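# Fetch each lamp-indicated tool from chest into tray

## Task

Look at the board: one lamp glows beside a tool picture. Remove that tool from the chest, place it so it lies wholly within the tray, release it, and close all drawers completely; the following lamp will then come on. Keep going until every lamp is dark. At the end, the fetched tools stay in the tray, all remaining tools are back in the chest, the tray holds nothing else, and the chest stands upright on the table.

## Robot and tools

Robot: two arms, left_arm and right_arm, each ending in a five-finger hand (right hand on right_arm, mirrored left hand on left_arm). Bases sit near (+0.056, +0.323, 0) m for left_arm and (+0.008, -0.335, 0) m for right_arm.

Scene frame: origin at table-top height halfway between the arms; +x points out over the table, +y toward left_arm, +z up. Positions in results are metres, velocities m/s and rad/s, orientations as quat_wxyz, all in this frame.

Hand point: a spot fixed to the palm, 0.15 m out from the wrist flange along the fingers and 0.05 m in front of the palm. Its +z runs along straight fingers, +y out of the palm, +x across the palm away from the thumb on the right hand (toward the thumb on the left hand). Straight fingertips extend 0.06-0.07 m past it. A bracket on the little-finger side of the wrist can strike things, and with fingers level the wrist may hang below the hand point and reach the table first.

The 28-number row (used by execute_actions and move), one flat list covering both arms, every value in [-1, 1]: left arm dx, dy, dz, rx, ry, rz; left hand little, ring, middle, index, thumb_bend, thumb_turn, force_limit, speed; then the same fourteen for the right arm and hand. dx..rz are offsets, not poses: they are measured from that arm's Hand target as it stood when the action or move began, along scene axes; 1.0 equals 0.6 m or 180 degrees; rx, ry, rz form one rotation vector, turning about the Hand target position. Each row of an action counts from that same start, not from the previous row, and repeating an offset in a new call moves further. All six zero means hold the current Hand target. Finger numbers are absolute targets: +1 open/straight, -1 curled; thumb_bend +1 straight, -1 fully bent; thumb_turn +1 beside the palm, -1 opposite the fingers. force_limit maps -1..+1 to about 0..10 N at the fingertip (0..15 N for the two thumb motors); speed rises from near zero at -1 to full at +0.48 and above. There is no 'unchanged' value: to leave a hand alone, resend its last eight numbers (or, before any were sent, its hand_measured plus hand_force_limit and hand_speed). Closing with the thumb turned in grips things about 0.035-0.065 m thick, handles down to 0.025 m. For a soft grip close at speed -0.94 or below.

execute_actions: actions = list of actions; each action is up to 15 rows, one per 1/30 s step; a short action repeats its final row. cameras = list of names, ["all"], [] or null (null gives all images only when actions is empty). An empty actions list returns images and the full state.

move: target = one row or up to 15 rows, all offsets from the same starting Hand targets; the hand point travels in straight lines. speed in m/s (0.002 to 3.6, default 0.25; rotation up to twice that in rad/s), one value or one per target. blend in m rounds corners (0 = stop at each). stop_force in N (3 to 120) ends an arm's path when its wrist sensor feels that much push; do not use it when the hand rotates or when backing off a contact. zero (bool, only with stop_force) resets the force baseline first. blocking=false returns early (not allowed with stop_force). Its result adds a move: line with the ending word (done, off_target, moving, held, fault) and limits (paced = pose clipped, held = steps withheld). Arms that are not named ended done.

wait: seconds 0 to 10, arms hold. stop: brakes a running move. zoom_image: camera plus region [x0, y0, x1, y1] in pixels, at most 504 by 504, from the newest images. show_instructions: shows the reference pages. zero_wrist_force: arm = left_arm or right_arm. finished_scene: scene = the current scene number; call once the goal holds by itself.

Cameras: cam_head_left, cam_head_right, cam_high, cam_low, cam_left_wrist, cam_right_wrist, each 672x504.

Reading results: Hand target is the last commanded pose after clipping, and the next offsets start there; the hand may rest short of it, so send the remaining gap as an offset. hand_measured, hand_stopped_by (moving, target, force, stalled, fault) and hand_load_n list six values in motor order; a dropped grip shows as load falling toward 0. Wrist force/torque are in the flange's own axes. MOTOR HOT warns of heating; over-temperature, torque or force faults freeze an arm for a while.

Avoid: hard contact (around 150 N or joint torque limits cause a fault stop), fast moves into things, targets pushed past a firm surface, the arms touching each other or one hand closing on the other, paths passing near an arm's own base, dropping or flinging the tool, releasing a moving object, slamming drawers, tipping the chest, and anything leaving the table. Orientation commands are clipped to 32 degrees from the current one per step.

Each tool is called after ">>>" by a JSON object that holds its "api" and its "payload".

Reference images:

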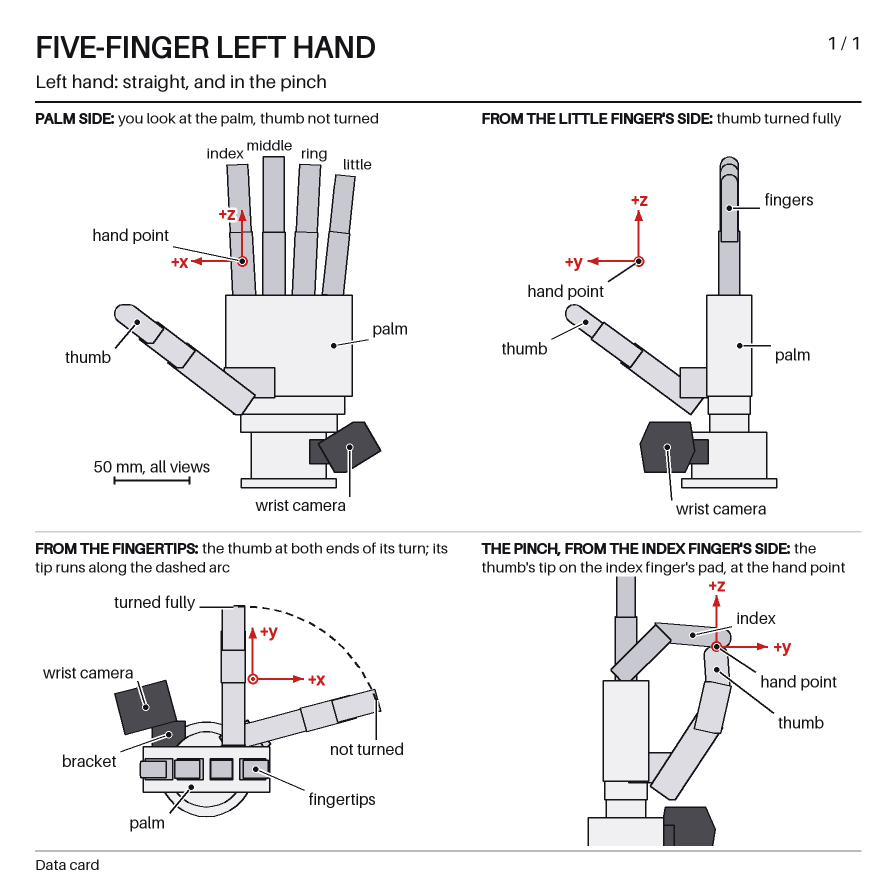

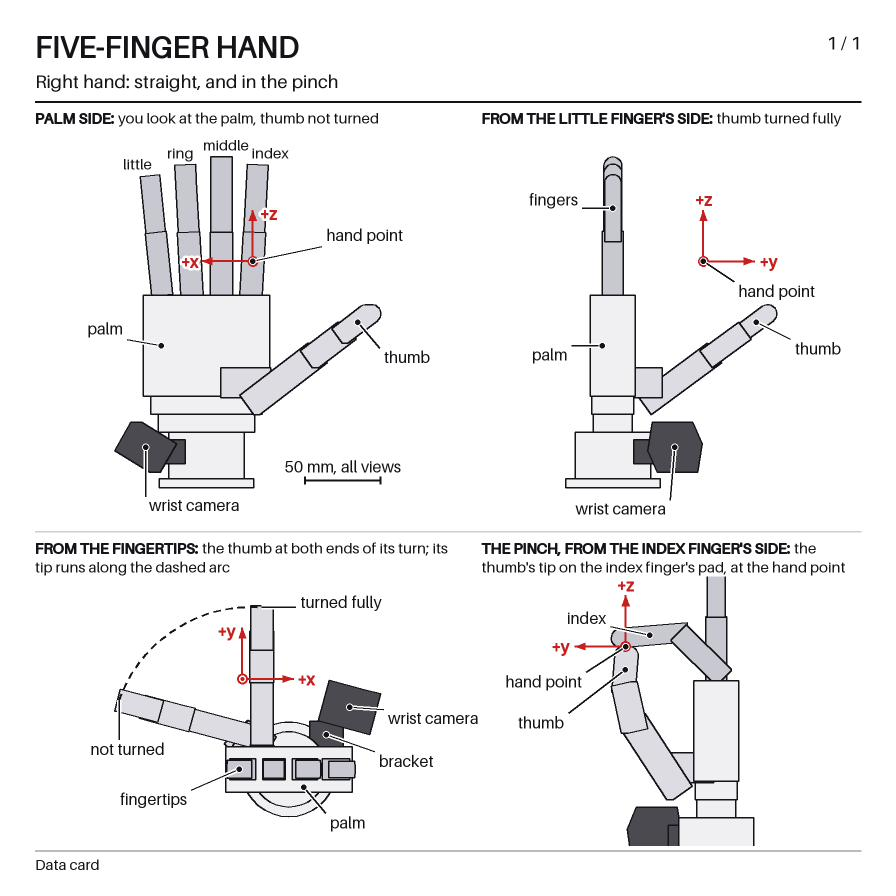

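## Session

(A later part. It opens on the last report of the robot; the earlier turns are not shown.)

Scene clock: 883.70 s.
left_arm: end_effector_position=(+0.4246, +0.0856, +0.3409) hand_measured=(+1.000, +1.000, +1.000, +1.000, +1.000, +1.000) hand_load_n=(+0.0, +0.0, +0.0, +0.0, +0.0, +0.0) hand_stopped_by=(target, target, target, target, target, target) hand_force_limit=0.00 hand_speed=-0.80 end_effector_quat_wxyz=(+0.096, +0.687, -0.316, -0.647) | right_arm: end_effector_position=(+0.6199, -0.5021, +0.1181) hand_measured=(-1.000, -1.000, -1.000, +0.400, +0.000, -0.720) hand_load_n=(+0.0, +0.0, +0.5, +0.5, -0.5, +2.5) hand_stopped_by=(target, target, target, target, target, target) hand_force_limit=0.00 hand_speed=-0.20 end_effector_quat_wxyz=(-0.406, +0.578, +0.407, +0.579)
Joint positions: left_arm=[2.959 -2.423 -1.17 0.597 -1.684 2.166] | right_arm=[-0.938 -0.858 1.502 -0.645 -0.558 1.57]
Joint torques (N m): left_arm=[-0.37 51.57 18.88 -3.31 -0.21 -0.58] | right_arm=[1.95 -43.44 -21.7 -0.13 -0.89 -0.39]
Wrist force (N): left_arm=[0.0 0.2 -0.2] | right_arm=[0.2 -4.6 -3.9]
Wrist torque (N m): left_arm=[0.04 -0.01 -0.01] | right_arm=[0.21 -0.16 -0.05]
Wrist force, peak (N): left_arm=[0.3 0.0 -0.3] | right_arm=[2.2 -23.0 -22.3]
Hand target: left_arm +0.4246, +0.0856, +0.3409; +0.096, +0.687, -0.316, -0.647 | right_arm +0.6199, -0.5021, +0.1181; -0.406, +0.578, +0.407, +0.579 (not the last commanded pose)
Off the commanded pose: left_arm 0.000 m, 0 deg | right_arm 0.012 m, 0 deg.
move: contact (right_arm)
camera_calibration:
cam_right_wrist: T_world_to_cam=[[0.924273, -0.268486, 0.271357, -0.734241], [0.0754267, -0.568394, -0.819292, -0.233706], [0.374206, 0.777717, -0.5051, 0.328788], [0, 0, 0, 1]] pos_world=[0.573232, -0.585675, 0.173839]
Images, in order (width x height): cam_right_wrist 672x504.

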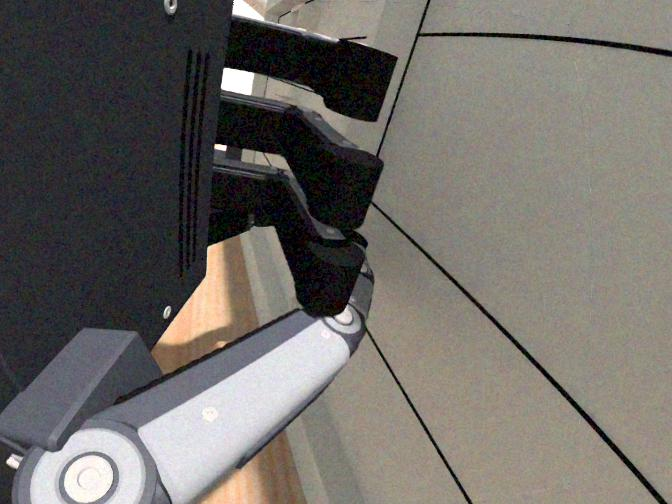

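>>> {"api": "move", "payload": {"target": [[0,0,0,0,0,0,1,1,1,1,1,1,0,-0.8,-0.002,0.004,0,0,0,0,-1,-1,-1,0.4,0.0,-0.72,0.0,-0.2],[0,0,0,0,0,0,1,1,1,1,1,1,0,-0.8,-0.002,0.004,0,0,0,0,-1,-1,-1,-0.35,0.0,-0.72,0.2,-0.7]], "speed": 0.05}}

>>> {"api": "move", "payload": {"target": [[0,0,0,0,0,0,1,1,1,1,1,1,0,-0.8,0,0,0,0,0,0,-1,-1,-1,-0.45,0.0,-0.72,0.8,-0.7],[0,0,0,0,0,0,1,1,1,1,1,1,0,-0.8,-0.05,-0.0045,0,0,0,0,-1,-1,-1,-0.45,0.0,-0.72,0.8,-0.7]], "speed": 0.03, "cameras": ["cam_right_wrist"]}}

Scene clock: 894.20 s.
left_arm: end_effector_position=(+0.4246, +0.0856, +0.3409) hand_measured=(+1.000, +1.000, +1.000, +1.000, +1.000, +1.000) hand_load_n=(+0.0, +0.0, +0.0, +0.0, +0.5, +0.0) hand_stopped_by=(target, target, target, target, target, target) hand_force_limit=0.00 hand_speed=-0.80 end_effector_quat_wxyz=(+0.096, +0.687, -0.316, -0.647) | right_arm: end_effector_position=(+0.6187, -0.4997, +0.1181) hand_measured=(-1.000, -1.000, -1.000, +0.350, +0.002, -0.720) hand_load_n=(-0.5, +0.0, +0.5, +8.0, +9.0, +1.0) hand_stopped_by=(target, target, target, force, target, target) hand_force_limit=0.20 hand_speed=-0.70 end_effector_quat_wxyz=(-0.406, +0.578, +0.407, +0.579)
Joint positions: left_arm=[2.959 -2.423 -1.17 0.597 -1.684 2.166] | right_arm=[-0.937 -0.863 1.511 -0.649 -0.557 1.57]
Joint torques (N m): left_arm=[-0.73 52.55 20.11 -3.36 -0.37 -0.7] | right_arm=[21.08 -34.85 -21.33 4.64 0.92 -0.5]
Wrist force (N): left_arm=[0.3 0.0 -0.2] | right_arm=[2.3 -6.9 -22.0]
Wrist torque (N m): left_arm=[0.01 -0.06 0.02] | right_arm=[0.49 -0.15 -0.02]
Wrist force, peak (N): left_arm=[0.1 0.2 -0.4] | right_arm=[2.3 -7.1 -22.3]
Hand target: left_arm +0.4246, +0.0856, +0.3409; +0.096, +0.687, -0.316, -0.647 | right_arm +0.6187, -0.4997, +0.1181; -0.406, +0.578, +0.407, +0.579
Off the commanded pose: left_arm 0.000 m, 0 deg | right_arm 0.000 m, 0 deg.
move: done

Scene clock: 895.97 s.
left_arm: end_effector_position=(+0.4246, +0.0856, +0.3409) hand_measured=(+1.000, +1.000, +1.000, +1.000, +1.000, +1.000) hand_load_n=(+0.0, +0.0, +0.0, +0.0, +0.0, +0.0) hand_stopped_by=(target, target, target, target, target, target) hand_force_limit=0.00 hand_speed=-0.80 end_effector_quat_wxyz=(+0.096, +0.687, -0.316, -0.647) | right_arm: end_effector_position=(+0.5886, -0.5024, +0.1181) hand_measured=(-1.000, -1.000, -1.000, +0.342, +0.002, -0.720) hand_load_n=(+0.0, +0.0, +0.5, +0.0, +1.0, +2.5) hand_stopped_by=(target, target, target, force, target, target) hand_force_limit=0.80 hand_speed=-0.70 end_effector_quat_wxyz=(-0.406, +0.578, +0.407, +0.579) end_effector_velocity=(+0.002, +0.000, +0.000) end_effector_angular_velocity=(-0.003, -0.003, +0.002)
Joint positions: left_arm=[2.959 -2.423 -1.17 0.597 -1.684 2.166] | right_arm=[-0.982 -0.903 1.587 -0.684 -0.601 1.57]
Joint velocities: left_arm=[within noise] | right_arm=[0.003 0.001 -0.005 0 0.001 -0.001]
Joint torques (N m): left_arm=[0.19 53.03 18.93 -3.29 -0.34 -0.52] | right_arm=[8.93 -34.65 -23.36 2.09 0.85 -0.94]
Wrist force (N): left_arm=[0.1 0.2 -0.1] | right_arm=[0.3 0.1 0.4]
Wrist torque (N m): left_arm=[0.03 -0.02 0.00] | right_arm=[-0.03 -0.14 0.02]
Wrist force, peak (N): left_arm=[-0.1 0.1 -0.4] | right_arm=[2.4 -9.7 -22.4]
Hand target: left_arm +0.4246, +0.0856, +0.3409; +0.096, +0.687, -0.316, -0.647 | right_arm +0.5887, -0.5024, +0.1181; -0.406, +0.578, +0.407, +0.579
Off the commanded pose: left_arm 0.000 m, 0 deg | right_arm 0.000 m, 0 deg.
move: done
camera_calibration:
cam_right_wrist: T_world_to_cam=[[0.924217, -0.268497, 0.271538, -0.705307], [0.0755366, -0.568484, -0.819219, -0.231634], [0.374323, 0.777647, -0.505121, 0.340671], [0, 0, 0, 1]] pos_world=[0.541832, -0.585975, 0.173839]
Images, in order (width x height): cam_right_wrist 672x504.

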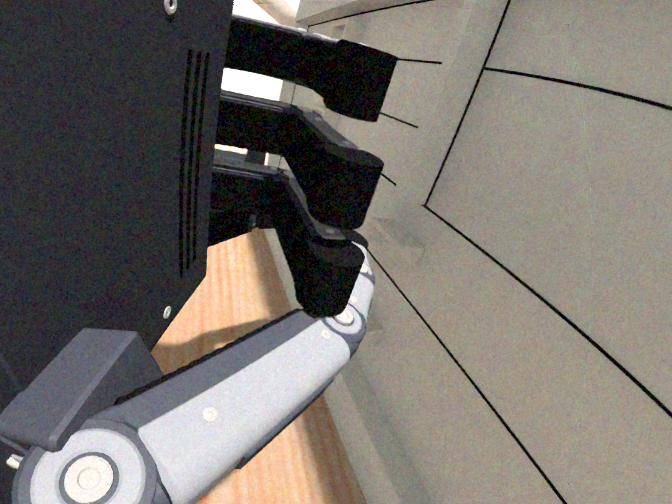

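>>> {"api": "move", "payload": {"target": [0,0,0,0,0,0,1,1,1,1,1,1,0,-0.8,-0.01,0.005,0,0,0,0,-1,-1,-1,0.4,0.15,-0.72,0.0,-0.2]}}

>>> {"api": "move", "payload": {"target": [0,0,0,0,0,0,1,1,1,1,1,1,0,-0.8,0.09,0.007,0,0,0,0,-1,-1,-1,0.4,0.15,-0.72,0.0,-0.2], "speed": 0.03, "stop_force": 5, "cameras": ["cam_right_wrist"]}}

>>> {"api": "zoom_image", "payload": {"camera": "cam_right_wrist", "region": [320, 150, 570, 350]}}

Scene clock: 923.93 s.
left_arm: end_effector_position=(+0.4246, +0.0856, +0.3409) hand_measured=(+1.000, +1.000, +1.000, +1.000, +1.000, +1.000) hand_load_n=(+0.0, +0.0, +0.0, +0.0, +0.0, +0.0) hand_stopped_by=(target, target, target, target, target, target) hand_force_limit=0.00 hand_speed=-0.80 end_effector_quat_wxyz=(+0.096, +0.687, -0.316, -0.647) | right_arm: end_effector_position=(+0.5827, -0.4994, +0.1181) hand_measured=(-1.000, -1.000, -1.000, +0.400, +0.150, -0.720) hand_load_n=(+0.0, +0.0, +0.0, +0.0, +0.0, +0.0) hand_stopped_by=(target, target, target, target, target, target) hand_force_limit=0.00 hand_speed=-0.20 end_effector_quat_wxyz=(-0.406, +0.578, +0.407, +0.579)
Joint positions: left_arm=[2.959 -2.423 -1.17 0.597 -1.684 2.166] | right_arm=[-0.987 -0.916 1.61 -0.695 -0.607 1.57]
Joint torques (N m): left_arm=[-0.89 52.57 20.17 -3.41 -0.46 -0.72] | right_arm=[-1.66 -35.08 -21.57 0.3 -0.71 0.59]
Wrist force (N): left_arm=[0.1 0.1 -0.1] | right_arm=[0.2 0.0 0.4]
Wrist torque (N m): left_arm=[0.03 -0.03 0.01] | right_arm=[-0.04 -0.12 -0.01]
Wrist force, peak (N): left_arm=[-0.1 0.4 -0.2] | right_arm=[0.6 0.1 0.6]
Hand target: left_arm +0.4246, +0.0856, +0.3409; +0.096, +0.687, -0.316, -0.647 | right_arm +0.5827, -0.4994, +0.1181; -0.406, +0.578, +0.407, +0.579
Off the commanded pose: left_arm 0.000 m, 0 deg | right_arm 0.000 m, 0 deg.
move: done

Scene clock: 925.93 s.
left_arm: end_effector_position=(+0.4246, +0.0856, +0.3409) hand_measured=(+1.000, +1.000, +1.000, +1.000, +1.000, +1.000) hand_load_n=(-0.5, +0.0, +0.0, +0.0, +0.0, +0.0) hand_stopped_by=(target, target, target, target, target, target) hand_force_limit=0.00 hand_speed=-0.80 end_effector_quat_wxyz=(+0.096, +0.687, -0.316, -0.647) | right_arm: end_effector_position=(+0.6185, -0.4966, +0.1181) hand_measured=(-1.000, -1.000, -1.000, +0.400, +0.150, -0.720) hand_load_n=(+0.0, +0.0, +0.0, +0.0, -1.0, +0.0) hand_stopped_by=(target, target, target, target, target, target) hand_force_limit=0.00 hand_speed=-0.20 end_effector_quat_wxyz=(-0.406, +0.578, +0.407, +0.579)
Joint positions: left_arm=[2.959 -2.423 -1.17 0.597 -1.684 2.166] | right_arm=[-0.934 -0.867 1.519 -0.652 -0.554 1.57]
Joint torques (N m): left_arm=[0.34 53 18.47 -3.4 -0.47 -0.79] | right_arm=[1.17 -40.63 -24.14 -0.53 -0.49 -0.56]
Wrist force (N): left_arm=[0.0 0.1 0.0] | right_arm=[0.5 -2.8 -4.1]
Wrist torque (N m): left_arm=[0.02 0.00 0.00] | right_arm=[-0.10 -0.15 -0.07]
Wrist force, peak (N): left_arm=[0.3 0.2 -0.3] | right_arm=[1.0 -15.8 -20.0]
Hand target: left_arm +0.4246, +0.0856, +0.3409; +0.096, +0.687, -0.316, -0.647 | right_arm +0.6185, -0.4966, +0.1181; -0.406, +0.578, +0.407, +0.579 (not the last commanded pose)
Off the commanded pose: left_arm 0.000 m, 0 deg | right_arm 0.018 m, 0 deg.
move: contact (right_arm)
camera_calibration:
cam_right_wrist: T_world_to_cam=[[0.924276, -0.268507, 0.271327, -0.731479], [0.0753925, -0.568384, -0.819302, -0.230447], [0.374206, 0.777717, -0.5051, 0.325035], [0, 0, 0, 1]] pos_world=[0.571832, -0.580175, 0.173839]
Images, in order (width x height): cam_right_wrist 672x504.

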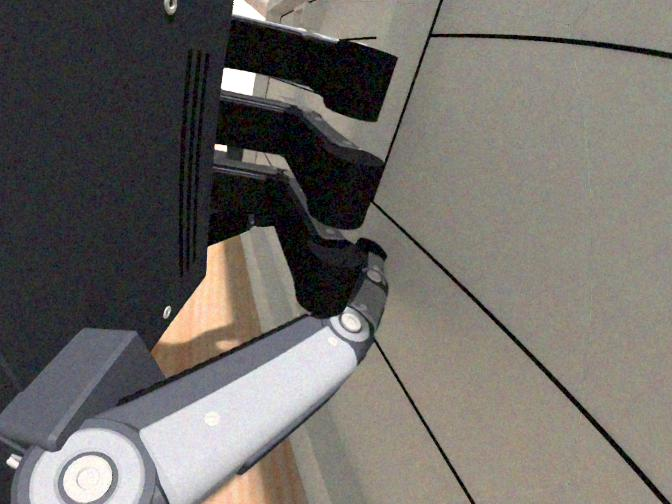

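Scaled by 2.016 from the camera's 672x504 image, which has a finer 960x720 frame.

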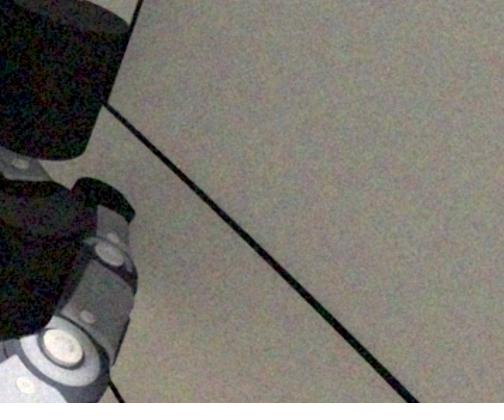

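>>> {"api": "move", "payload": {"target": [[0,0,0,0,0,0,1,1,1,1,1,1,0,-0.8,-0.002,0.0,0,0,0,0,-1,-1,-1,0.4,0.15,-0.72,0.0,-0.2],[0,0,0,0,0,0,1,1,1,1,1,1,0,-0.8,-0.002,0.0,0,0,0,0,-1,-1,-1,-0.35,0.15,-0.72,0.0,-0.7]], "speed": 0.05, "cameras": ["cam_right_wrist"]}}

Scene clock: 932.27 s.
left_arm: end_effector_position=(+0.4246, +0.0856, +0.3409) hand_measured=(+1.000, +1.000, +1.000, +1.000, +1.000, +1.000) hand_load_n=(+0.0, +0.0, +0.0, +0.0, +0.0, +0.0) hand_stopped_by=(target, target, target, target, target, target) hand_force_limit=0.00 hand_speed=-0.80 end_effector_quat_wxyz=(+0.096, +0.687, -0.316, -0.647) | right_arm: end_effector_position=(+0.6173, -0.4966, +0.1181) hand_measured=(-1.000, -1.000, -1.000, +0.322, +0.150, -0.720) hand_load_n=(+0.0, +0.0, +0.0, +4.5, +2.5, +0.0) hand_stopped_by=(target, target, target, force, target, target) hand_force_limit=0.00 hand_speed=-0.70 end_effector_quat_wxyz=(-0.406, +0.578, +0.407, +0.579)
Joint positions: left_arm=[2.959 -2.423 -1.17 0.597 -1.684 2.166] | right_arm=[-0.936 -0.869 1.522 -0.654 -0.555 1.57]
Joint torques (N m): left_arm=[-0.4 51.82 20 -3.36 -0.3 -0.73] | right_arm=[-5.83 -46.86 -9.96 -0.2 2.09 -0.89]
Wrist force (N): left_arm=[0.2 0.1 -0.1] | right_arm=[0.5 -5.6 -1.7]
Wrist torque (N m): left_arm=[0.03 -0.04 0.02] | right_arm=[0.26 -0.16 -0.04]
Wrist force, peak (N): left_arm=[0.0 0.3 -0.3] | right_arm=[0.5 -6.4 -1.4]
Hand target: left_arm +0.4246, +0.0856, +0.3409; +0.096, +0.687, -0.316, -0.647 | right_arm +0.6173, -0.4966, +0.1181; -0.406, +0.578, +0.407, +0.579
Off the commanded pose: left_arm 0.000 m, 0 deg | right_arm 0.000 m, 0 deg.
move: done
camera_calibration:
cam_right_wrist: T_world_to_cam=[[0.924269, -0.268455, 0.271403, -0.730349], [0.0754773, -0.56841, -0.819276, -0.230424], [0.374207, 0.777716, -0.505101, 0.325483], [0, 0, 0, 1]] pos_world=[0.570632, -0.580175, 0.173839]
Images, in order (width x height): cam_right_wrist 672x504.

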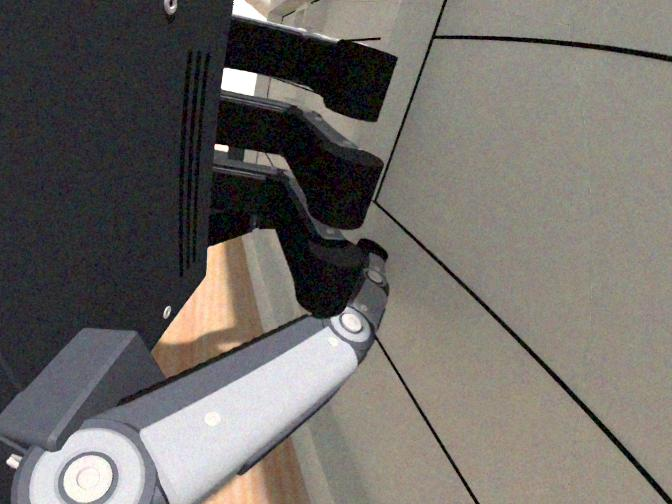

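>>> {"api": "move", "payload": {"target": [[0,0,0,0,0,0,1,1,1,1,1,1,0,-0.8,-0.05,0.008,0,0,0,0,-1,-1,-1,0.4,0.15,-0.72,0.0,-0.2],[0,0,0,0,0,0,1,1,1,1,1,1,0,-0.8,-0.05,0.008,0,0,0,0,-1,-1,-1,0.35,0.4,-0.72,0.0,0.2]], "speed": 0.1}}

>>> {"api": "move", "payload": {"target": [0,0,0,0,0,0,1,1,1,1,1,1,0,-0.8,0.06,0.016,0,0,0,0,-1,-1,-1,0.35,0.4,-0.72,0.0,0.2], "speed": 0.03, "stop_force": 5, "cameras": ["cam_right_wrist"]}}

>>> {"api": "zoom_image", "payload": {"camera": "cam_right_wrist", "region": [320, 150, 570, 350]}}

Scene clock: 963.10 s.
left_arm: end_effector_position=(+0.4246, +0.0856, +0.3409) hand_measured=(+1.000, +1.000, +1.000, +1.000, +1.000, +1.000) hand_load_n=(+0.0, +0.0, +0.0, -0.5, +0.0, +0.0) hand_stopped_by=(target, target, target, target, target, target) hand_force_limit=0.00 hand_speed=-0.80 end_effector_quat_wxyz=(+0.096, +0.687, -0.316, -0.647) | right_arm: end_effector_position=(+0.5873, -0.4918, +0.1181) hand_measured=(-1.000, -1.000, -1.000, +0.350, +0.400, -0.720) hand_load_n=(+0.0, +0.0, +0.0, +0.0, +0.0, +0.0) hand_stopped_by=(target, target, target, target, target, target) hand_force_limit=0.00 hand_speed=0.20 end_effector_quat_wxyz=(-0.406, +0.578, +0.407, +0.579)
Joint positions: left_arm=[2.959 -2.423 -1.17 0.597 -1.684 2.166] | right_arm=[-0.972 -0.918 1.615 -0.697 -0.592 1.57]
Joint torques (N m): left_arm=[0.13 52.44 19.65 -3.55 -0.32 -0.58] | right_arm=[7.89 -33.71 -23.72 3.66 1.34 2.26]
Wrist force (N): left_arm=[0.1 0.0 -0.2] | right_arm=[0.3 0.0 0.5]
Wrist torque (N m): left_arm=[0.01 -0.02 0.00] | right_arm=[-0.06 -0.14 0.01]
Wrist force, peak (N): left_arm=[0.4 0.2 -0.3] | right_arm=[0.6 5.6 -7.3]
Hand target: left_arm +0.4246, +0.0856, +0.3409; +0.096, +0.687, -0.316, -0.647 | right_arm +0.5873, -0.4918, +0.1181; -0.406, +0.578, +0.407, +0.579
Off the commanded pose: left_arm 0.000 m, 0 deg | right_arm 0.000 m, 0 deg.
move: done

Scene clock: 964.60 s.
left_arm: end_effector_position=(+0.4246, +0.0856, +0.3409) hand_measured=(+1.000, +1.000, +1.000, +1.000, +1.000, +1.000) hand_load_n=(+0.0, +0.0, +0.0, +0.0, +0.0, +0.0) hand_stopped_by=(target, target, target, target, target, target) hand_force_limit=0.00 hand_speed=-0.80 end_effector_quat_wxyz=(+0.096, +0.687, -0.316, -0.647) | right_arm: end_effector_position=(+0.6079, -0.4864, +0.1181) hand_measured=(-1.000, -1.000, -1.000, +0.350, +0.402, -0.720) hand_load_n=(+0.0, +0.0, +0.0, +0.0, +6.5, -0.5) hand_stopped_by=(target, target, target, target, target, target) hand_force_limit=0.00 hand_speed=0.20 end_effector_quat_wxyz=(-0.406, +0.578, +0.407, +0.579)
Joint positions: left_arm=[2.959 -2.423 -1.17 0.597 -1.684 2.166] | right_arm=[-0.938 -0.895 1.571 -0.677 -0.557 1.57]
Joint torques (N m): left_arm=[-0.37 51.79 19.65 -3.37 -0.21 -0.81] | right_arm=[4.45 -45.95 -11.56 -0.83 -0.79 0.4]
Wrist force (N): left_arm=[0.2 0.1 0.0] | right_arm=[0.5 3.2 -4.5]
Wrist torque (N m): left_arm=[0.01 -0.04 0.02] | right_arm=[-0.08 -0.17 -0.03]
Wrist force, peak (N): left_arm=[0.3 0.0 -0.4] | right_arm=[0.7 -9.4 -21.3]
Hand target: left_arm +0.4246, +0.0856, +0.3409; +0.096, +0.687, -0.316, -0.647 | right_arm +0.6079, -0.4864, +0.1181; -0.406, +0.578, +0.407, +0.579 (not the last commanded pose)
Off the commanded pose: left_arm 0.000 m, 0 deg | right_arm 0.016 m, 0 deg.
move: contact (right_arm)
camera_calibration:
cam_right_wrist: T_world_to_cam=[[0.924242, -0.26858, 0.271372, -0.718881], [0.0753357, -0.568497, -0.819228, -0.223889], [0.374302, 0.777609, -0.505195, 0.321007], [0, 0, 0, 1]] pos_world=[0.561132, -0.569975, 0.173839]
Images, in order (width x height): cam_right_wrist 672x504.

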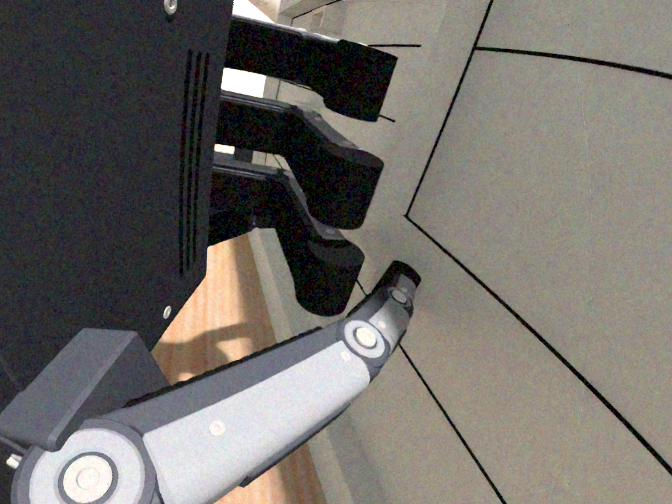

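Scaled by 2.016 from the camera's 672x504 image, which has a finer 960x720 frame.

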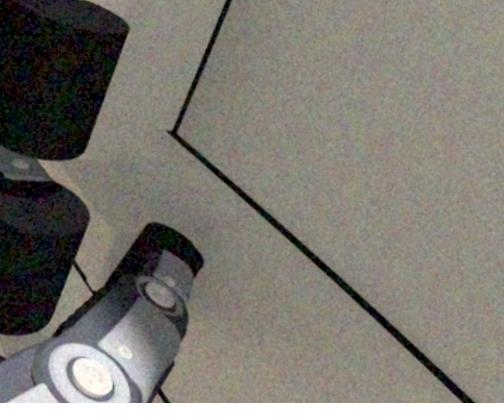

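>>> {"api": "move", "payload": {"target": [0,0,0,0,0,0,1,1,1,1,1,1,0,-0.8,-0.002,-0.008,0,0,0,0,-1,-1,-1,0.35,0.4,-0.72,0.0,0.2], "speed": 0.05}}

>>> {"api": "move", "payload": {"target": [0,0,0,0,0,0,1,1,1,1,1,1,0,-0.8,0.04,0.0036,0,0,0,0,-1,-1,-1,0.35,0.4,-0.72,0.0,0.2], "speed": 0.03, "stop_force": 5, "cameras": ["cam_right_wrist"]}}

>>> {"api": "zoom_image", "payload": {"camera": "cam_right_wrist", "region": [320, 150, 570, 350]}}

Scene clock: 976.27 s.
left_arm: end_effector_position=(+0.4246, +0.0856, +0.3409) hand_measured=(+1.000, +1.000, +1.000, +1.000, +1.000, +1.000) hand_load_n=(+0.0, +0.0, +0.0, +0.0, +0.0, +0.0) hand_stopped_by=(target, target, target, target, target, target) hand_force_limit=0.00 hand_speed=-0.80 end_effector_quat_wxyz=(+0.096, +0.687, -0.316, -0.647) | right_arm: end_effector_position=(+0.6067, -0.4913, +0.1181) hand_measured=(-1.000, -1.000, -1.000, +0.350, +0.400, -0.720) hand_load_n=(+0.0, +0.0, +0.0, +0.0, +0.0, +0.0) hand_stopped_by=(target, target, target, target, target, target) hand_force_limit=0.00 hand_speed=0.20 end_effector_quat_wxyz=(-0.406, +0.578, +0.407, +0.579)
Joint positions: left_arm=[2.959 -2.423 -1.17 0.597 -1.684 2.166] | right_arm=[-0.944 -0.891 1.564 -0.674 -0.564 1.57]
Joint torques (N m): left_arm=[-1.25 52.01 19.64 -3.6 -0.47 -0.83] | right_arm=[2.1 -39.56 -16.47 3.09 -0.11 -1.75]
Wrist force (N): left_arm=[0.0 0.2 -0.2] | right_arm=[0.6 0.0 0.5]
Wrist torque (N m): left_arm=[0.04 -0.02 0.00] | right_arm=[-0.04 -0.18 0.00]
Wrist force, peak (N): left_arm=[0.2 0.1 -0.4] | right_arm=[0.3 3.3 -4.7]
Hand target: left_arm +0.4246, +0.0856, +0.3409; +0.096, +0.687, -0.316, -0.647 | right_arm +0.6067, -0.4912, +0.1181; -0.406, +0.578, +0.407, +0.579
Off the commanded pose: left_arm 0.000 m, 0 deg | right_arm 0.000 m, 0 deg.
move: done

Scene clock: 977.17 s.
left_arm: end_effector_position=(+0.4246, +0.0856, +0.3409) hand_measured=(+1.000, +1.000, +1.000, +1.000, +1.000, +1.000) hand_load_n=(+0.0, +0.0, +0.0, +0.0, +0.0, +0.0) hand_stopped_by=(target, target, target, target, target, target) hand_force_limit=0.00 hand_speed=-0.80 end_effector_quat_wxyz=(+0.096, +0.687, -0.316, -0.647) | right_arm: end_effector_position=(+0.6093, -0.4910, +0.1181) hand_measured=(-1.000, -1.000, -1.000, +0.350, +0.400, -0.720) hand_load_n=(+0.0, +0.0, +0.0, +0.0, -1.5, +0.5) hand_stopped_by=(target, target, target, target, target, target) hand_force_limit=0.00 hand_speed=0.20 end_effector_quat_wxyz=(-0.406, +0.578, +0.407, +0.579)
Joint positions: left_arm=[2.959 -2.423 -1.17 0.597 -1.684 2.166] | right_arm=[-0.941 -0.888 1.557 -0.671 -0.56 1.57]
Joint torques (N m): left_arm=[-0.78 53.27 20.23 -3.25 -0.32 -0.77] | right_arm=[6.43 -36.69 -23.07 -0.05 0.69 -1.05]
Wrist force (N): left_arm=[0.1 -0.2 -0.1] | right_arm=[0.6 -3.9 -3.6]
Wrist torque (N m): left_arm=[-0.02 -0.01 0.01] | right_arm=[-0.17 -0.15 -0.03]
Wrist force, peak (N): left_arm=[0.1 -0.2 -0.3] | right_arm=[0.5 -18.0 -20.2]
Hand target: left_arm +0.4246, +0.0856, +0.3409; +0.096, +0.687, -0.316, -0.647 | right_arm +0.6093, -0.4910, +0.1181; -0.406, +0.578, +0.407, +0.579 (not the last commanded pose)
Off the commanded pose: left_arm 0.000 m, 0 deg | right_arm 0.021 m, 0 deg.
move: contact (right_arm)
camera_calibration:
cam_right_wrist: T_world_to_cam=[[0.924193, -0.268643, 0.271476, -0.721464], [0.0753609, -0.568562, -0.819181, -0.226587], [0.374418, 0.77754, -0.505215, 0.324009], [0, 0, 0, 1]] pos_world=[0.562533, -0.574575, 0.173939]
Images, in order (width x height): cam_right_wrist 672x504.

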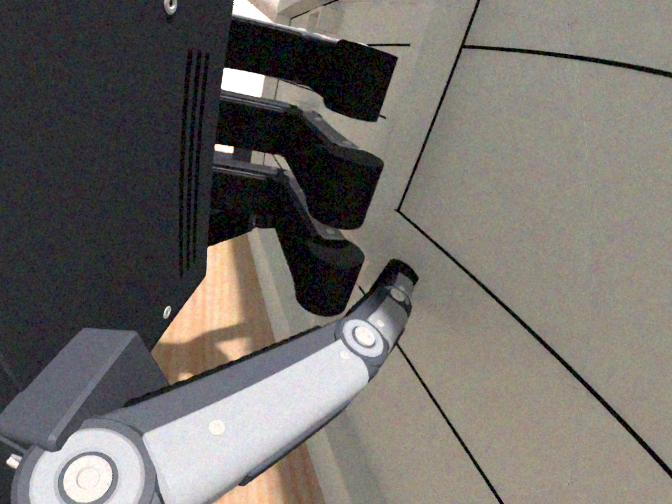

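Scaled by 2.016 from the camera's 672x504 image, which has a finer 960x720 frame.

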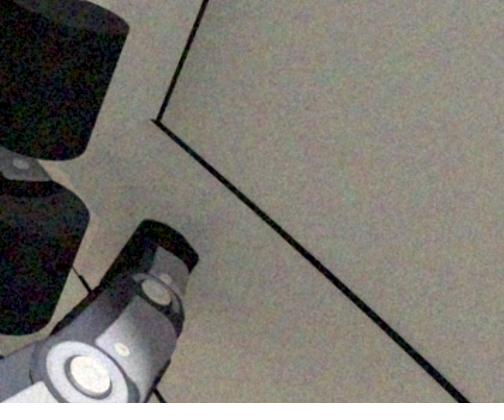

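>>> {"api": "move", "payload": {"target": [[0,0,0,0,0,0,1,1,1,1,1,1,0,-0.8,-0.001,0.004,0,0,0,0,-1,-1,-1,0.35,0.4,-0.72,0.0,-0.2],[0,0,0,0,0,0,1,1,1,1,1,1,0,-0.8,-0.001,0.004,0,0,0,0,-1,-1,-1,-0.5,0.4,-0.72,0.0,-0.7]], "speed": 0.05, "cameras": ["cam_right_wrist"]}}

Scene clock: 983.93 s.
left_arm: end_effector_position=(+0.4246, +0.0856, +0.3409) hand_measured=(+1.000, +1.000, +1.000, +1.000, +1.000, +1.000) hand_load_n=(+0.0, +0.0, +0.0, +0.0, +0.0, +0.0) hand_stopped_by=(target, target, target, target, target, target) hand_force_limit=0.00 hand_speed=-0.80 end_effector_quat_wxyz=(+0.096, +0.687, -0.316, -0.647) | right_arm: end_effector_position=(+0.6087, -0.4885, +0.1181) hand_measured=(-1.000, -1.000, -1.000, +0.024, +0.400, -0.720) hand_load_n=(+0.0, +0.0, +0.0, +8.0, -0.5, +0.0) hand_stopped_by=(target, target, target, force, target, target) hand_force_limit=0.00 hand_speed=-0.70 end_effector_quat_wxyz=(-0.406, +0.578, +0.407, +0.579)
Joint positions: left_arm=[2.959 -2.423 -1.17 0.597 -1.684 2.166] | right_arm=[-0.939 -0.891 1.564 -0.674 -0.558 1.57]
Joint torques (N m): left_arm=[0.09 52.43 19.64 -3.6 -0.31 -0.72] | right_arm=[-3.66 -35.97 -27.26 1.81 -0.32 -1.32]
Wrist force (N): left_arm=[0.2 0.2 -0.1] | right_arm=[-0.1 -4.4 6.6]
Wrist torque (N m): left_arm=[0.04 -0.03 0.00] | right_arm=[-0.06 -0.09 -0.02]
Wrist force, peak (N): left_arm=[0.3 0.3 -0.2] | right_arm=[-0.2 -4.7 7.9]
Hand target: left_arm +0.4246, +0.0856, +0.3409; +0.096, +0.687, -0.316, -0.647 | right_arm +0.6087, -0.4886, +0.1181; -0.406, +0.578, +0.407, +0.579
Off the commanded pose: left_arm 0.000 m, 0 deg | right_arm 0.000 m, 0 deg.
move: done
camera_calibration:
cam_right_wrist: T_world_to_cam=[[0.92422, -0.268519, 0.271506, -0.720187], [0.0754495, -0.568581, -0.81916, -0.225185], [0.374333, 0.777568, -0.505235, 0.322357], [0, 0, 0, 1]] pos_world=[0.561932, -0.572075, 0.173938]
Images, in order (width x height): cam_right_wrist 672x504.

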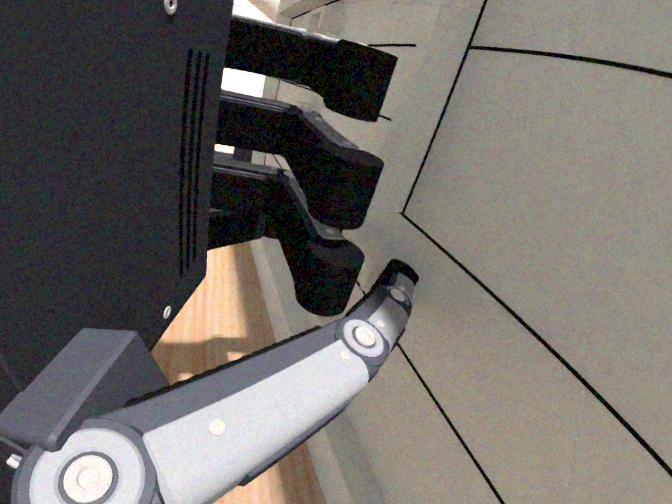

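>>> {"api": "move", "payload": {"target": [0,0,0,0,0,0,1,1,1,1,1,1,0,-0.8,-0.0005,0.005,0,0,0,0,-1,-1,-1,-0.5,0.4,-0.72,0.0,-0.7], "speed": 0.02}}

>>> {"api": "move", "payload": {"target": [0,0,0,0,0,0,1,1,1,1,1,1,0,-0.8,0,0,0,0,0,0,-1,-1,-1,-0.55,0.4,-0.72,0.0,-0.7], "speed": 0.02}}

Scene clock: 995.43 s.
left_arm: end_effector_position=(+0.4246, +0.0856, +0.3409) hand_measured=(+1.000, +1.000, +1.000, +1.000, +1.000, +1.000) hand_load_n=(+0.0, +0.0, +0.0, +0.0, +0.0, +0.0) hand_stopped_by=(target, target, target, target, target, target) hand_force_limit=0.00 hand_speed=-0.80 end_effector_quat_wxyz=(+0.096, +0.687, -0.316, -0.647) | right_arm: end_effector_position=(+0.6084, -0.4856, +0.1181) hand_measured=(-1.000, -1.000, -1.000, +0.022, +0.402, -0.720) hand_load_n=(+0.0, +0.0, +0.0, +0.0, +7.0, -1.0) hand_stopped_by=(target, target, target, force, target, target) hand_force_limit=0.00 hand_speed=-0.70 end_effector_quat_wxyz=(-0.406, +0.578, +0.407, +0.579)
Joint positions: left_arm=[2.959 -2.423 -1.17 0.597 -1.684 2.166] | right_arm=[-0.936 -0.895 1.572 -0.677 -0.555 1.57]
Joint torques (N m): left_arm=[-1.31 52.72 20.11 -3.65 -0.54 -0.68] | right_arm=[21.06 -42.12 -5.5 0.23 0.06 -0.51]
Wrist force (N): left_arm=[0.0 0.0 -0.2] | right_arm=[1.2 -4.8 -21.0]
Wrist torque (N m): left_arm=[0.02 -0.01 0.01] | right_arm=[-0.52 -0.14 -0.08]
Wrist force, peak (N): left_arm=[0.2 0.3 -0.5] | right_arm=[1.2 -4.7 -21.1]
Hand target: left_arm +0.4246, +0.0856, +0.3409; +0.096, +0.687, -0.316, -0.647 | right_arm +0.6084, -0.4856, +0.1181; -0.406, +0.578, +0.407, +0.579
Off the commanded pose: left_arm 0.000 m, 0 deg | right_arm 0.000 m, 0 deg.
move: done

Scene clock: 995.93 s.
left_arm: end_effector_position=(+0.4246, +0.0856, +0.3409) hand_measured=(+1.000, +1.000, +1.000, +1.000, +1.000, +1.000) hand_load_n=(+0.0, +0.0, +0.0, +0.0, +0.0, +0.0) hand_stopped_by=(target, target, target, target, target, target) hand_force_limit=0.00 hand_speed=-0.80 end_effector_quat_wxyz=(+0.096, +0.687, -0.316, -0.647) | right_arm: end_effector_position=(+0.6084, -0.4855, +0.1181) hand_measured=(-1.000, -1.000, -1.000, -0.016, +0.402, -0.720) hand_load_n=(+0.0, -0.5, +0.5, +11.0, +8.5, -1.0) hand_stopped_by=(target, target, target, force, target, target) hand_force_limit=0.00 hand_speed=-0.70 end_effector_quat_wxyz=(-0.406, +0.578, +0.407, +0.579)
Joint positions: left_arm=[2.959 -2.423 -1.17 0.597 -1.684 2.166] | right_arm=[-0.936 -0.895 1.572 -0.677 -0.556 1.57]
Joint torques (N m): left_arm=[-0.72 53.26 20.12 -3.59 -0.2 -1.1] | right_arm=[12.98 -33.68 -22.35 3.5 -1.07 -0.29]
Wrist force (N): left_arm=[0.1 0.1 -0.2] | right_arm=[1.1 -9.0 -14.9]
Wrist torque (N m): left_arm=[0.02 -0.03 0.01] | right_arm=[-0.59 -0.11 -0.07]
Wrist force, peak (N): left_arm=[0.3 0.2 0.2] | right_arm=[1.4 -4.6 -21.2]
Hand target: left_arm +0.4246, +0.0856, +0.3409; +0.096, +0.687, -0.316, -0.647 | right_arm +0.6084, -0.4856, +0.1181; -0.406, +0.578, +0.407, +0.579
Off the commanded pose: left_arm 0.000 m, 0 deg | right_arm 0.000 m, 0 deg.
move: done

>>> {"api": "move", "payload": {"target": [[0,0,0,0,0,0,1,1,1,1,1,1,0,-0.8,0,-0.0015,0,0,0,0,-1,-1,-1,-0.55,0.4,-0.72,0.0,-0.7],[0,0,0,0,0,0,1,1,1,1,1,1,0,-0.8,-0.017,-0.003,0,0,0,0,-1,-1,-1,-0.55,0.4,-0.72,0.0,-0.7]], "speed": 0.02, "cameras": ["cam_right_wrist"]}}

Scene clock: 1001.80 s.
left_arm: end_effector_position=(+0.4246, +0.0856, +0.3409) hand_measured=(+1.000, +1.000, +1.000, +1.000, +1.000, +1.000) hand_load_n=(+0.0, +0.0, +0.0, +0.0, +0.0, +0.0) hand_stopped_by=(target, target, target, target, target, target) hand_force_limit=0.00 hand_speed=-0.80 end_effector_quat_wxyz=(+0.096, +0.687, -0.316, -0.647) | right_arm: end_effector_position=(+0.5981, -0.4874, +0.1181) hand_measured=(-1.000, -1.000, -1.000, -0.016, +0.402, -0.720) hand_load_n=(+0.0, +0.0, +0.0, +14.0, +7.5, -1.0) hand_stopped_by=(target, target, target, force, target, target) hand_force_limit=0.00 hand_speed=-0.70 end_effector_quat_wxyz=(-0.406, +0.578, +0.407, +0.579)
Joint positions: left_arm=[2.959 -2.423 -1.17 0.597 -1.684 2.166] | right_arm=[-0.952 -0.908 1.596 -0.688 -0.572 1.57]
Joint torques (N m): left_arm=[-0.44 53.44 20.72 -3.69 -0.38 -0.94] | right_arm=[5.1 -34.98 -25.95 0.43 0.68 -0.86]
Wrist force (N): left_arm=[0.1 0.2 -0.3] | right_arm=[-0.4 0.2 5.1]
Wrist torque (N m): left_arm=[0.05 -0.02 0.00] | right_arm=[-0.21 -0.11 -0.05]
Wrist force, peak (N): left_arm=[0.2 0.4 -0.3] | right_arm=[1.0 -9.0 -15.1]
Hand target: left_arm +0.4246, +0.0856, +0.3409; +0.096, +0.687, -0.316, -0.647 | right_arm +0.5982, -0.4874, +0.1181; -0.406, +0.578, +0.407, +0.579
Off the commanded pose: left_arm 0.000 m, 0 deg | right_arm 0.000 m, 0 deg.
move: done
camera_calibration:
cam_right_wrist: T_world_to_cam=[[0.924227, -0.268571, 0.27143, -0.710089], [0.0753647, -0.568556, -0.819185, -0.223776], [0.374332, 0.777569, -0.505234, 0.32542], [0, 0, 0, 1]] pos_world=[0.551333, -0.570975, 0.173839]
Images, in order (width x height): cam_right_wrist 672x504.

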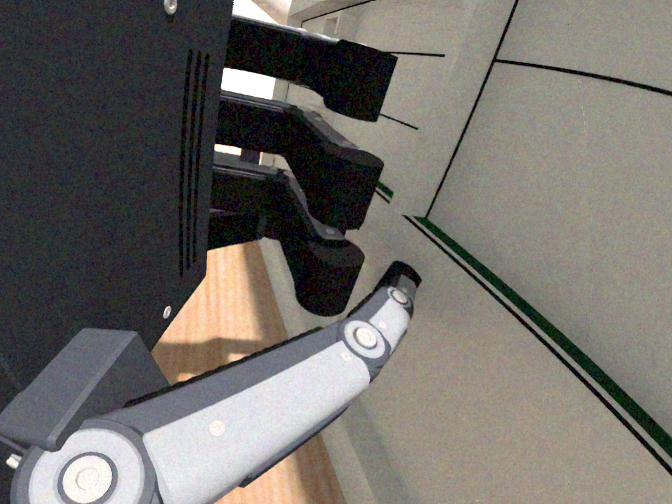

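>>> {"api": "move", "payload": {"target": [0,0,0,0,0,0,1,1,1,1,1,1,0,-0.8,-0.2,-0.018,0,0,0,0,-1,-1,-1,-0.55,0.4,-0.72,0.0,-0.7], "speed": 0.05, "cameras": ["cam_right_wrist","cam_head_left","cam_head_right"]}}

Scene clock: 1010.00 s.
left_arm: end_effector_position=(+0.4246, +0.0856, +0.3409) hand_measured=(+1.000, +1.000, +1.000, +1.000, +1.000, +1.000) hand_load_n=(+0.0, +0.0, +0.0, +0.0, +0.0, +0.0) hand_stopped_by=(target, target, target, target, target, target) hand_force_limit=0.00 hand_speed=-0.80 end_effector_quat_wxyz=(+0.096, +0.687, -0.316, -0.647) | right_arm: end_effector_position=(+0.4781, -0.4982, +0.1181) hand_measured=(-1.000, -1.000, -1.000, -0.016, +0.404, -0.720) hand_load_n=(+0.0, +0.0, +0.0, +7.5, +13.5, -0.5) hand_stopped_by=(target, target, target, force, target, target) hand_force_limit=0.00 hand_speed=-0.70 end_effector_quat_wxyz=(-0.406, +0.578, +0.407, +0.579)
Joint positions: left_arm=[2.959 -2.423 -1.17 0.597 -1.684 2.166] | right_arm=[-1.159 -1.051 1.856 -0.806 -0.778 1.57]
Joint torques (N m): left_arm=[-0.3 53.1 21.15 -3.7 -0.3 -1.03] | right_arm=[12.78 -26.17 -19.61 4.63 0.16 -0.96]
Wrist force (N): left_arm=[0.1 -0.1 -0.1] | right_arm=[-0.2 1.2 -8.2]
Wrist torque (N m): left_arm=[0.00 -0.02 0.01] | right_arm=[-0.28 -0.16 -0.03]
Wrist force, peak (N): left_arm=[0.4 0.1 -0.4] | right_arm=[-0.2 1.5 -8.9]
Hand target: left_arm +0.4246, +0.0856, +0.3409; +0.096, +0.687, -0.316, -0.647 | right_arm +0.4782, -0.4982, +0.1181; -0.406, +0.578, +0.407, +0.579
Off the commanded pose: left_arm 0.000 m, 0 deg | right_arm 0.000 m, 0 deg.
move: done
camera_calibration:
cam_right_wrist: T_world_to_cam=[[0.924189, -0.268523, 0.271606, -0.602069], [0.0754907, -0.568674, -0.819092, -0.220874], [0.3744, 0.777499, -0.505291, 0.37865], [0, 0, 0, 1]] pos_world=[0.431333, -0.581675, 0.173938]
Images, in order (width x height): cam_head_left 672x504, cam_head_right 672x504, cam_right_wrist 672x504.

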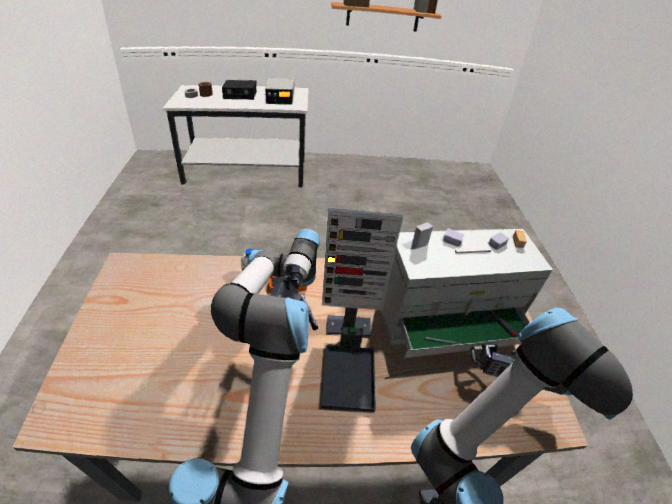

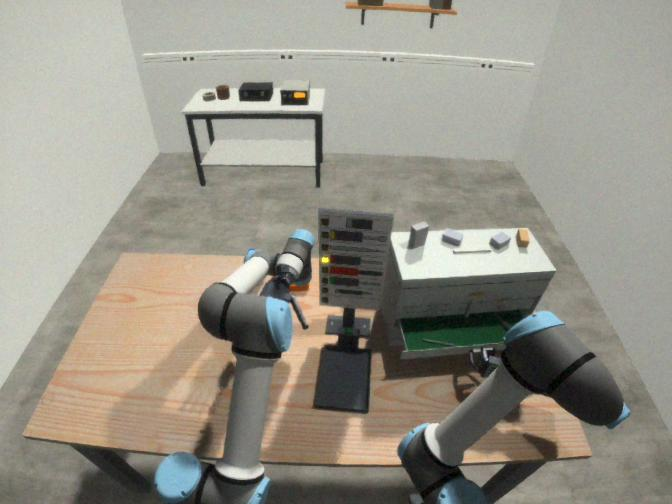

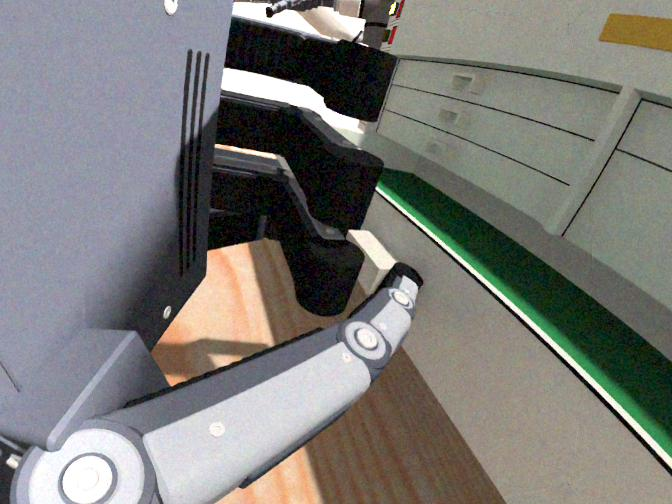

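>>> {"api": "zoom_image", "payload": {"camera": "cam_head_left", "region": [390, 290, 550, 370]}}

>>> {"api": "zoom_image", "payload": {"camera": "cam_head_right", "region": [385, 290, 545, 370]}}

Scaled by 3.150.

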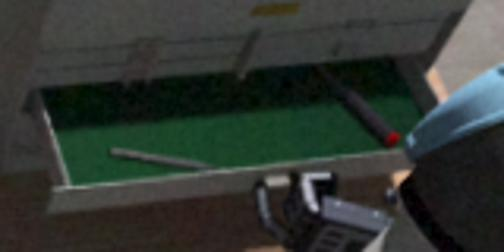

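Scaled by 3.150.

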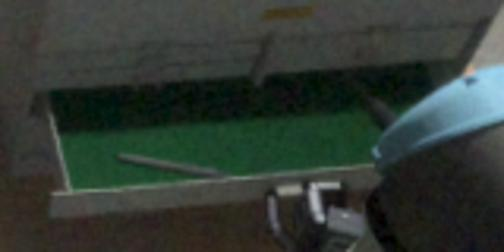

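>>> {"api": "move", "payload": {"target": [0,0,0,0,0,0,1,1,1,1,1,1,0,-0.8,-0.11,-0.010,0,0,0,0,-1,-1,-1,-0.55,0.4,-0.72,0.0,-0.7], "speed": 0.04, "stop_force": 6, "cameras": ["cam_right_wrist","cam_head_left"]}}

Scene clock: 1024.37 s.
left_arm: end_effector_position=(+0.4246, +0.0856, +0.3409) hand_measured=(+1.000, +1.000, +1.000, +1.000, +1.000, +1.000) hand_load_n=(+0.0, +0.0, +0.0, +0.0, +0.0, +0.0) hand_stopped_by=(target, target, target, target, target, target) hand_force_limit=0.00 hand_speed=-0.80 end_effector_quat_wxyz=(+0.096, +0.687, -0.316, -0.647) | right_arm: end_effector_position=(+0.4179, -0.5037, +0.1181) hand_measured=(-1.000, -1.000, -1.000, -0.016, +0.404, -0.720) hand_load_n=(+0.0, +0.5, +0.0, +5.0, +16.0, -1.0) hand_stopped_by=(target, target, target, force, target, target) hand_force_limit=0.00 hand_speed=-0.70 end_effector_quat_wxyz=(-0.406, +0.578, +0.407, +0.579)
Joint positions: left_arm=[2.959 -2.423 -1.17 0.597 -1.684 2.166] | right_arm=[-1.283 -1.108 1.957 -0.849 -0.902 1.57]
Joint torques (N m): left_arm=[-0.81 52.78 19.81 -4.01 -0.45 -1.05] | right_arm=[-3.57 -25.36 -2.42 5.65 -3.31 -0.5]
Wrist force (N): left_arm=[0.2 0.2 -0.1] | right_arm=[1.1 4.3 -11.0]
Wrist torque (N m): left_arm=[0.04 -0.04 0.01] | right_arm=[-0.07 -0.19 0.04]
Wrist force, peak (N): left_arm=[0.3 0.4 -0.1] | right_arm=[1.9 3.7 -13.3]
Hand target: left_arm +0.4246, +0.0856, +0.3409; +0.096, +0.687, -0.316, -0.647 | right_arm +0.4179, -0.5036, +0.1181; -0.406, +0.578, +0.407, +0.579 (not the last commanded pose)
Off the commanded pose: left_arm 0.000 m, 0 deg | right_arm 0.006 m, 0 deg.
move: contact (right_arm)
camera_calibration:
cam_right_wrist: T_world_to_cam=[[0.924185, -0.268591, 0.271552, -0.547939], [0.0754457, -0.568587, -0.819156, -0.219378], [0.374419, 0.777539, -0.505216, 0.405469], [0, 0, 0, 1]] pos_world=[0.371133, -0.587175, 0.173938]
Images, in order (width x height): cam_head_left 672x504, cam_right_wrist 672x504.

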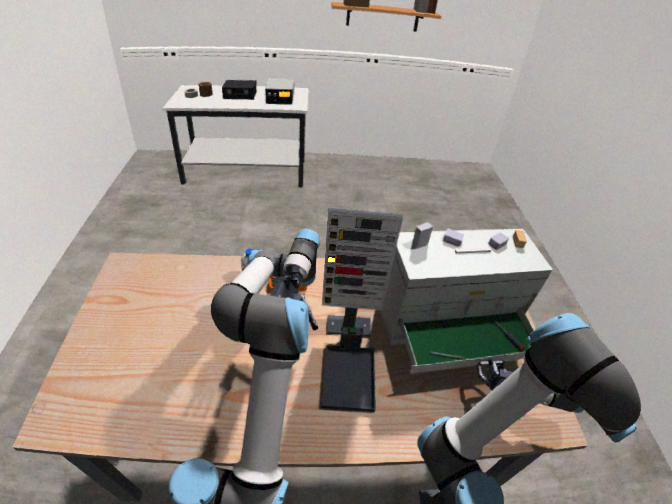

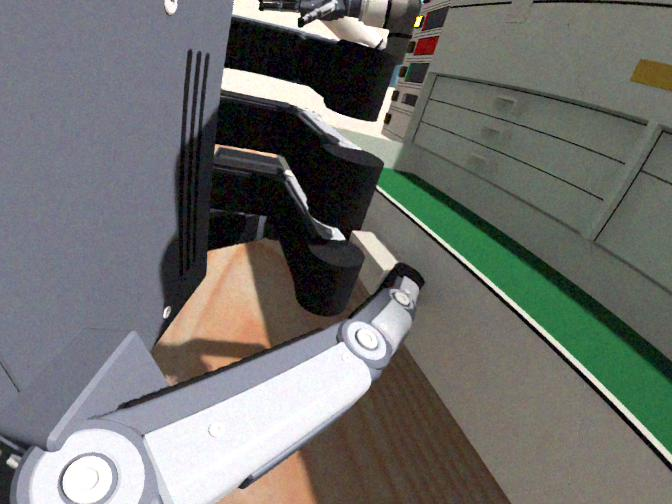

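>>> {"api": "zoom_image", "payload": {"camera": "cam_head_left", "region": [400, 300, 560, 390]}}

>>> {"api": "move", "payload": {"target": [[0,0,0,0,0,0,1,1,1,1,1,1,0,-0.8,0.0,0.0,0,0,0,0,-1,-1,-1,0.35,0.4,-0.72,0.0,0.2],[0,0,0,0,0,0,1,1,1,1,1,1,0,-0.8,-0.002,-0.006,0,0,0,0,-1,-1,-1,0.35,0.4,-0.72,0.0,0.2],[0,0,0,0,0,0,1,1,1,1,1,1,0,-0.8,-0.07,-0.012,0,0,0,0,-1,-1,-1,0.35,0.4,-0.72,0.0,0.2],[0,0,0,0,0,0,1,1,1,1,1,1,0,-0.8,-0.07,-0.012,0.3,0,0,0,-1,-1,-1,0.35,0.4,-0.72,0.0,0.2]], "speed": 0.15, "cameras": ["cam_head_left","cam_head_right"]}}

Scaled by 3.150.

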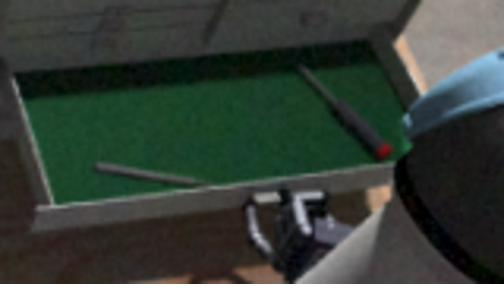

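Scene clock: 1038.10 s.
left_arm: end_effector_position=(+0.4246, +0.0856, +0.3409) hand_measured=(+1.000, +1.000, +1.000, +1.000, +1.000, +1.000) hand_load_n=(+0.0, +0.0, +0.0, +0.5, +0.0, +0.0) hand_stopped_by=(target, target, target, target, target, target) hand_force_limit=0.00 hand_speed=-0.80 end_effector_quat_wxyz=(+0.096, +0.687, -0.316, -0.647) | right_arm: end_effector_position=(+0.3759, -0.5109, +0.2981) hand_measured=(-1.000, -1.000, -1.000, +0.350, +0.400, -0.720) hand_load_n=(+0.0, +0.0, +0.0, +0.0, +0.0, +0.0) hand_stopped_by=(target, target, target, target, target, target) hand_force_limit=0.00 hand_speed=0.20 end_effector_quat_wxyz=(-0.406, +0.578, +0.407, +0.579)
Joint positions: left_arm=[2.959 -2.423 -1.17 0.597 -1.684 2.166] | right_arm=[-1.379 -1.404 1.805 -0.401 -0.999 1.57]
Joint torques (N m): left_arm=[-0.99 53.09 20.5 -3.71 -0.17 -0.96] | right_arm=[-0.74 -24.15 -9.74 2.1 -1 1.06]
Wrist force (N): left_arm=[0.2 -0.1 0.0] | right_arm=[0.9 0.5 0.6]
Wrist torque (N m): left_arm=[0.00 -0.04 0.02] | right_arm=[0.09 -0.26 0.12]
Wrist force, peak (N): left_arm=[0.3 0.4 -0.3] | right_arm=[0.7 8.2 -13.9]
Hand target: left_arm +0.4246, +0.0856, +0.3409; +0.096, +0.687, -0.316, -0.647 | right_arm +0.3759, -0.5108, +0.2981; -0.406, +0.578, +0.407, +0.579
Off the commanded pose: left_arm 0.000 m, 0 deg | right_arm 0.000 m, 0 deg.
move: done
Images, in order (width x height): cam_head_left 672x504, cam_head_right 672x504.

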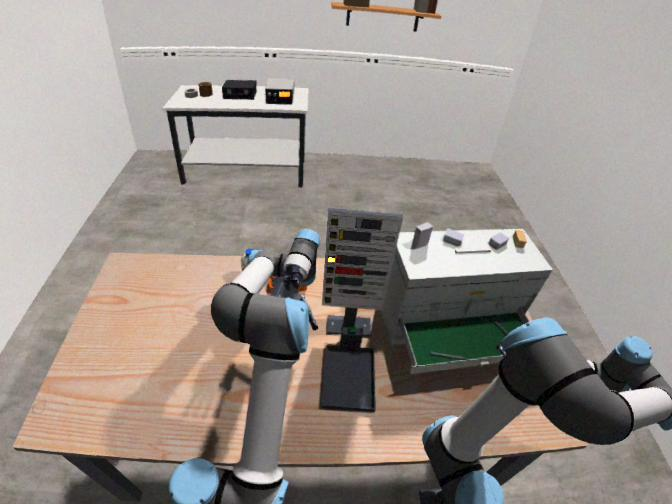

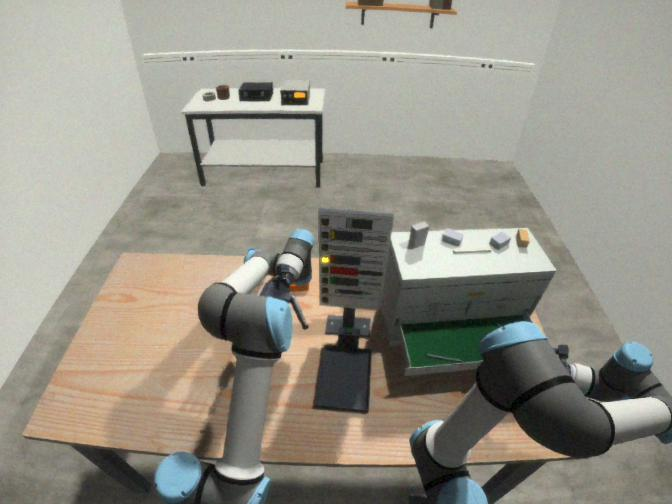

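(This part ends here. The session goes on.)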